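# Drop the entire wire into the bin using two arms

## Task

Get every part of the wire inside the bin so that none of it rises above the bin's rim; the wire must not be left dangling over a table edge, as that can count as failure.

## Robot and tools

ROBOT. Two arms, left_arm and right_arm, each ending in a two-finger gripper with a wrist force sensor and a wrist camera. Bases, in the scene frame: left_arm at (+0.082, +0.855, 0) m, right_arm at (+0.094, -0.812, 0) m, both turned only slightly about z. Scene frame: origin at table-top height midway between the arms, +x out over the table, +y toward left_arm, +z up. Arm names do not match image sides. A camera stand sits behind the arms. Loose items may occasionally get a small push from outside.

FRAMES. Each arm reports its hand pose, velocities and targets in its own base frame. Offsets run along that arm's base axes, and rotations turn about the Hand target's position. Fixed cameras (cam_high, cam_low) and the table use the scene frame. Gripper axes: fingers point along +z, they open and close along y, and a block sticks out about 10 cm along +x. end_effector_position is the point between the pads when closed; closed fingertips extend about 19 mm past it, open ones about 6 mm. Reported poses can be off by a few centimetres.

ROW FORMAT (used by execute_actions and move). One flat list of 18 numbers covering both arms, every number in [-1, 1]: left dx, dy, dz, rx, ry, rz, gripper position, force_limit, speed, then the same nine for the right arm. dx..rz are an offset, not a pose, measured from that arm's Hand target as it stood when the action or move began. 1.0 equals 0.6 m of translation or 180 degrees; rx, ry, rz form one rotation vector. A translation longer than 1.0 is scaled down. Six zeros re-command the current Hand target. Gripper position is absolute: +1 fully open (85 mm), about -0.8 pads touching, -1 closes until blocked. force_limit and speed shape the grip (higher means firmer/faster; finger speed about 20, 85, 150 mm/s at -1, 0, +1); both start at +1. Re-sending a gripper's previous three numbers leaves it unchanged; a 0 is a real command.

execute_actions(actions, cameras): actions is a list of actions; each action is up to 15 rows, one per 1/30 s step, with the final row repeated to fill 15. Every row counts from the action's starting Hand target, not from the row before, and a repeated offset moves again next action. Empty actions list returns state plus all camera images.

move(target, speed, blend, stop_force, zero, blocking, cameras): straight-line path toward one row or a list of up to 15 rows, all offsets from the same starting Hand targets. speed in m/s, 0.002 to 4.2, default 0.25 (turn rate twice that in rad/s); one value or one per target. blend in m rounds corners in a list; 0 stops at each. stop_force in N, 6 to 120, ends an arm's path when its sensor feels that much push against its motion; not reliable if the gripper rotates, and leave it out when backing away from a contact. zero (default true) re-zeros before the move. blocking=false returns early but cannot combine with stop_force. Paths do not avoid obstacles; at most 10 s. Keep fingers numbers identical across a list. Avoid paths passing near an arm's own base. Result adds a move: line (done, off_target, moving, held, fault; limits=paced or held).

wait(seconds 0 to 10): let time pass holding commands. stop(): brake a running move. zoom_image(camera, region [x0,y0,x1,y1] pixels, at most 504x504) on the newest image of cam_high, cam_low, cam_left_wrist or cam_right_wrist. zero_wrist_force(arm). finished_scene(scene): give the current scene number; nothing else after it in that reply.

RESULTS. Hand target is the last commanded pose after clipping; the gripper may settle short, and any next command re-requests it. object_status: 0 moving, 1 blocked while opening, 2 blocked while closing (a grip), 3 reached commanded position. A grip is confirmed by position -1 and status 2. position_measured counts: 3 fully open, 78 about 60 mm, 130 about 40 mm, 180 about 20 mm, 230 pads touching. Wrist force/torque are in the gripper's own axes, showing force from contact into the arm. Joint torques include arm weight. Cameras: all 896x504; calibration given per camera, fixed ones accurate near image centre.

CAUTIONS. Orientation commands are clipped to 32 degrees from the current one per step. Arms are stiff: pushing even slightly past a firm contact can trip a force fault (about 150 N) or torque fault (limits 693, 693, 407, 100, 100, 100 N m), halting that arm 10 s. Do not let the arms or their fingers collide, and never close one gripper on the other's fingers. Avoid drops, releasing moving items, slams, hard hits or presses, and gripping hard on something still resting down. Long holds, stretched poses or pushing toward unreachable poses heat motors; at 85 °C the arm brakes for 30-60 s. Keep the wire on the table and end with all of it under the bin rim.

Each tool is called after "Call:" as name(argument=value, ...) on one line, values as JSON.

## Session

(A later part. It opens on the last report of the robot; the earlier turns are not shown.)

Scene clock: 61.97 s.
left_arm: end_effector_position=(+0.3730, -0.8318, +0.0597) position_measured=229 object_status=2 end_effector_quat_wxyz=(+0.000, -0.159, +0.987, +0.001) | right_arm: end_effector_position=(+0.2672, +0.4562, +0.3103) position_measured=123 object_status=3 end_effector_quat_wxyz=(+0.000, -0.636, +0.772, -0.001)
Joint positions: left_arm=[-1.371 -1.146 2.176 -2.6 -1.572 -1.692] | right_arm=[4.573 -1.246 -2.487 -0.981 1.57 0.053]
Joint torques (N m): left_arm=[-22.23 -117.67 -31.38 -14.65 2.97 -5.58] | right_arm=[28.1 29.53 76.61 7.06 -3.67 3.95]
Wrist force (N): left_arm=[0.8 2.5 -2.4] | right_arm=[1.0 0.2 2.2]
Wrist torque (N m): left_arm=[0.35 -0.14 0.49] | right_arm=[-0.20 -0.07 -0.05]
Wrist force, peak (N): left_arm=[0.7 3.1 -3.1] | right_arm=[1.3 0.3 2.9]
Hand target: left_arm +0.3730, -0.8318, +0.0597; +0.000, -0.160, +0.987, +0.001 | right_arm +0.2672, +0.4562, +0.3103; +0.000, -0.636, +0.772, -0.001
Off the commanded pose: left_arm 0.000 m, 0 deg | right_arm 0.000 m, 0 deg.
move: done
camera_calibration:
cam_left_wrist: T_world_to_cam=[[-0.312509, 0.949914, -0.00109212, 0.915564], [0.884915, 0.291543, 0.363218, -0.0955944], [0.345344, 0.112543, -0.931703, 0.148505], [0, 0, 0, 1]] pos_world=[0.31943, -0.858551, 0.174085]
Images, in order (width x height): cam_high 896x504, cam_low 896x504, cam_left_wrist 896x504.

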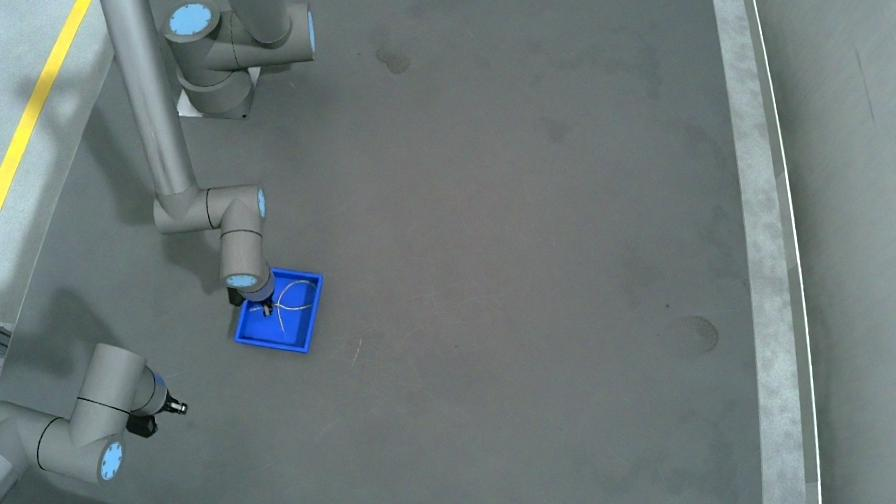

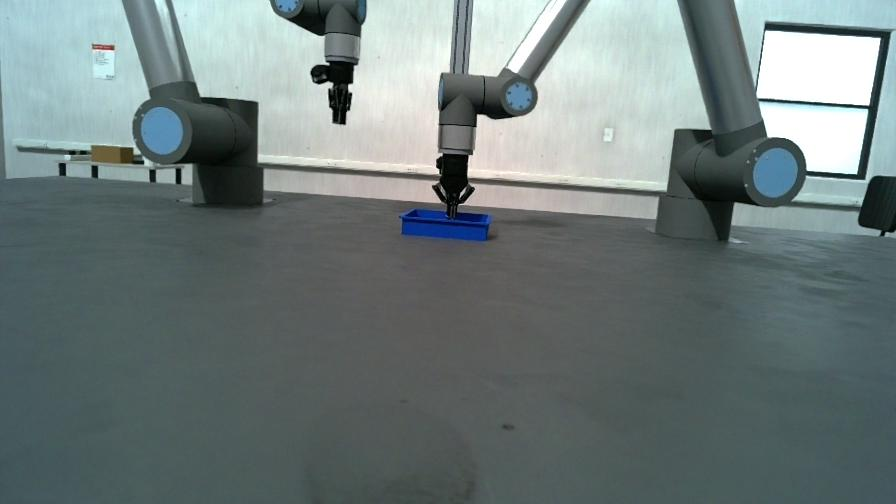

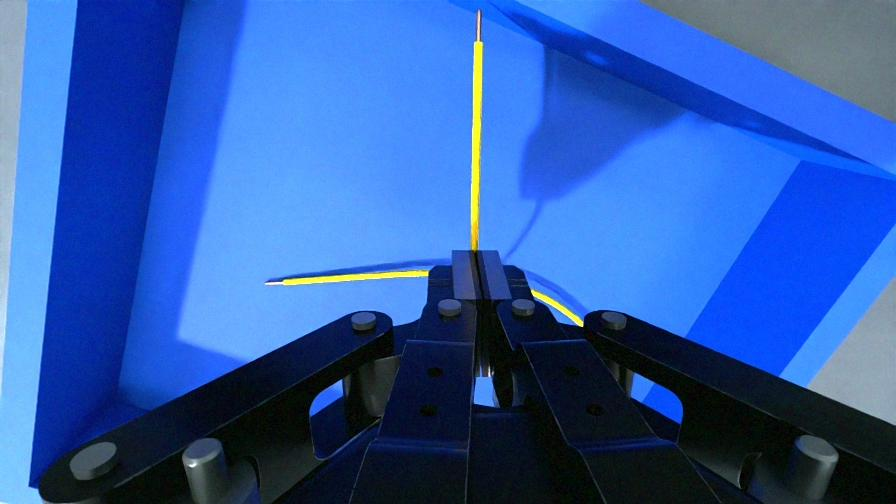

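Call:
move(target=[[0.033,0,-0.040,0,0,0,-1,-0.5,-0.5,0,0,0,0,0,0,0.05,-0.5,-0.5],[0.033,0,-0.040,0,0,0,-0.3,-0.5,-0.5,0,0,0,0,0,0,0.05,-0.5,-0.5],[0.033,0,0.25,0,0,0,-0.3,-0.5,-0.5,0,0,0,0,0,0,0.05,-0.5,-0.5]], speed=[0.08,0.08,0.15], cameras=["cam_high","cam_low","cam_left_wrist"])

Scene clock: 69.37 s.
left_arm: end_effector_position=(+0.3929, -0.8318, +0.2094) position_measured=167 object_status=3 end_effector_quat_wxyz=(+0.000, -0.160, +0.987, +0.001) | right_arm: end_effector_position=(+0.2672, +0.4562, +0.3103) position_measured=123 object_status=3 end_effector_quat_wxyz=(+0.000, -0.636, +0.772, -0.001)
Joint positions: left_arm=[-1.35 -1.302 2.098 -2.366 -1.571 -1.67] | right_arm=[4.573 -1.246 -2.487 -0.981 1.57 0.053]
Joint torques (N m): left_arm=[-11.16 -165.92 -91.73 -4.23 -2.07 -2.72] | right_arm=[27.12 24.49 75.41 6.8 -3.74 3.64]
Wrist force (N): left_arm=[0.7 2.3 -2.4] | right_arm=[1.1 0.9 2.1]
Wrist torque (N m): left_arm=[0.31 0.00 0.00] | right_arm=[-0.05 -0.08 -0.04]
Wrist force, peak (N): left_arm=[0.5 2.7 -4.0] | right_arm=[0.7 1.3 2.8]
Hand target: left_arm +0.3928, -0.8318, +0.2097; +0.000, -0.160, +0.987, +0.001 | right_arm +0.2672, +0.4562, +0.3103; +0.000, -0.636, +0.772, -0.001
Off the commanded pose: left_arm 0.000 m, 0 deg | right_arm 0.000 m, 0 deg.
move: done
camera_calibration:
cam_left_wrist: T_world_to_cam=[[-0.312938, 0.949773, -0.00105962, 0.92196], [0.884766, 0.291924, 0.363276, -0.167219], [0.345339, 0.112745, -0.931681, 0.281278], [0, 0, 0, 1]] pos_world=[0.33933, -0.85855, 0.323785]
Images, in order (width x height): cam_high 896x504, cam_low 896x504, cam_left_wrist 896x504.

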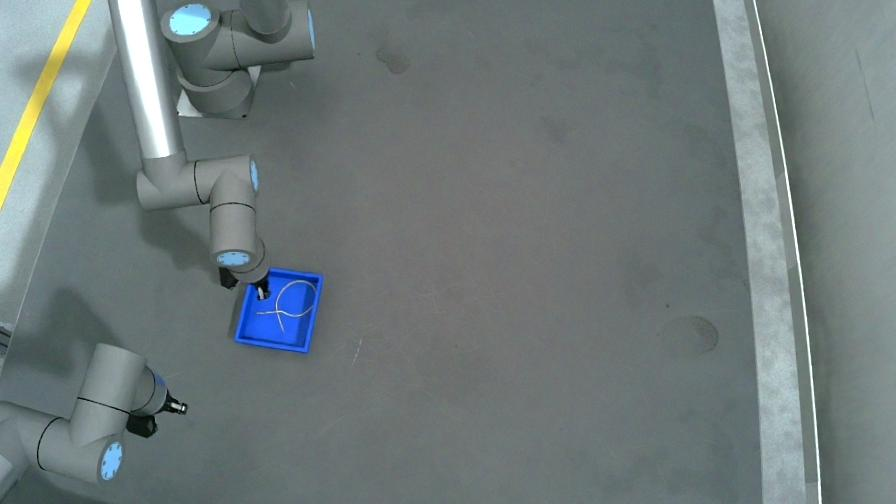

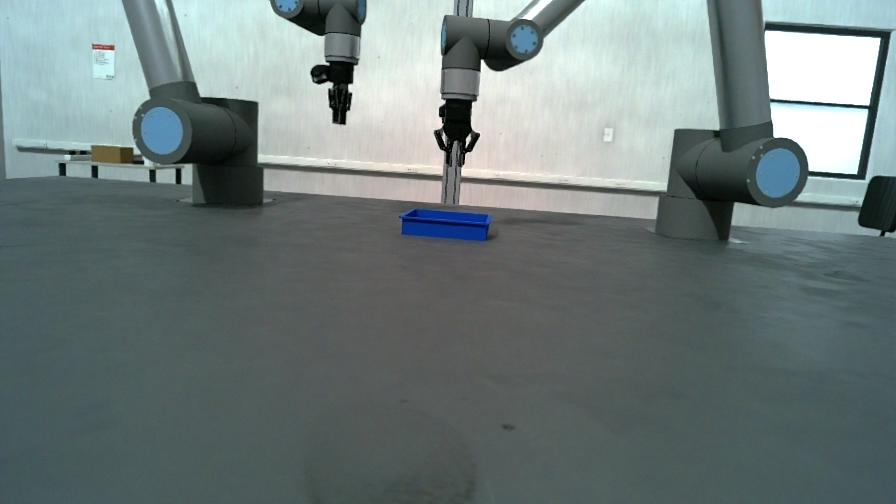

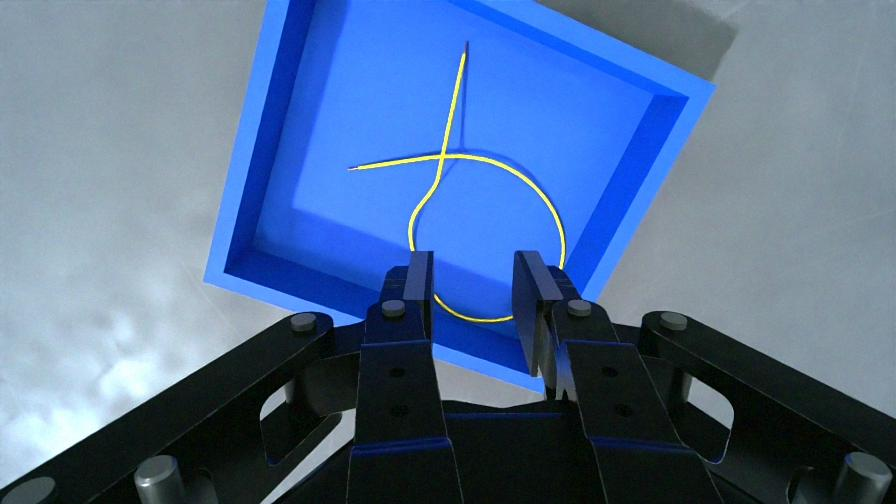

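Wire is wholly inside, below the rim.

Call:
finished_scene(scene=2)

The scene is finished: the task was done.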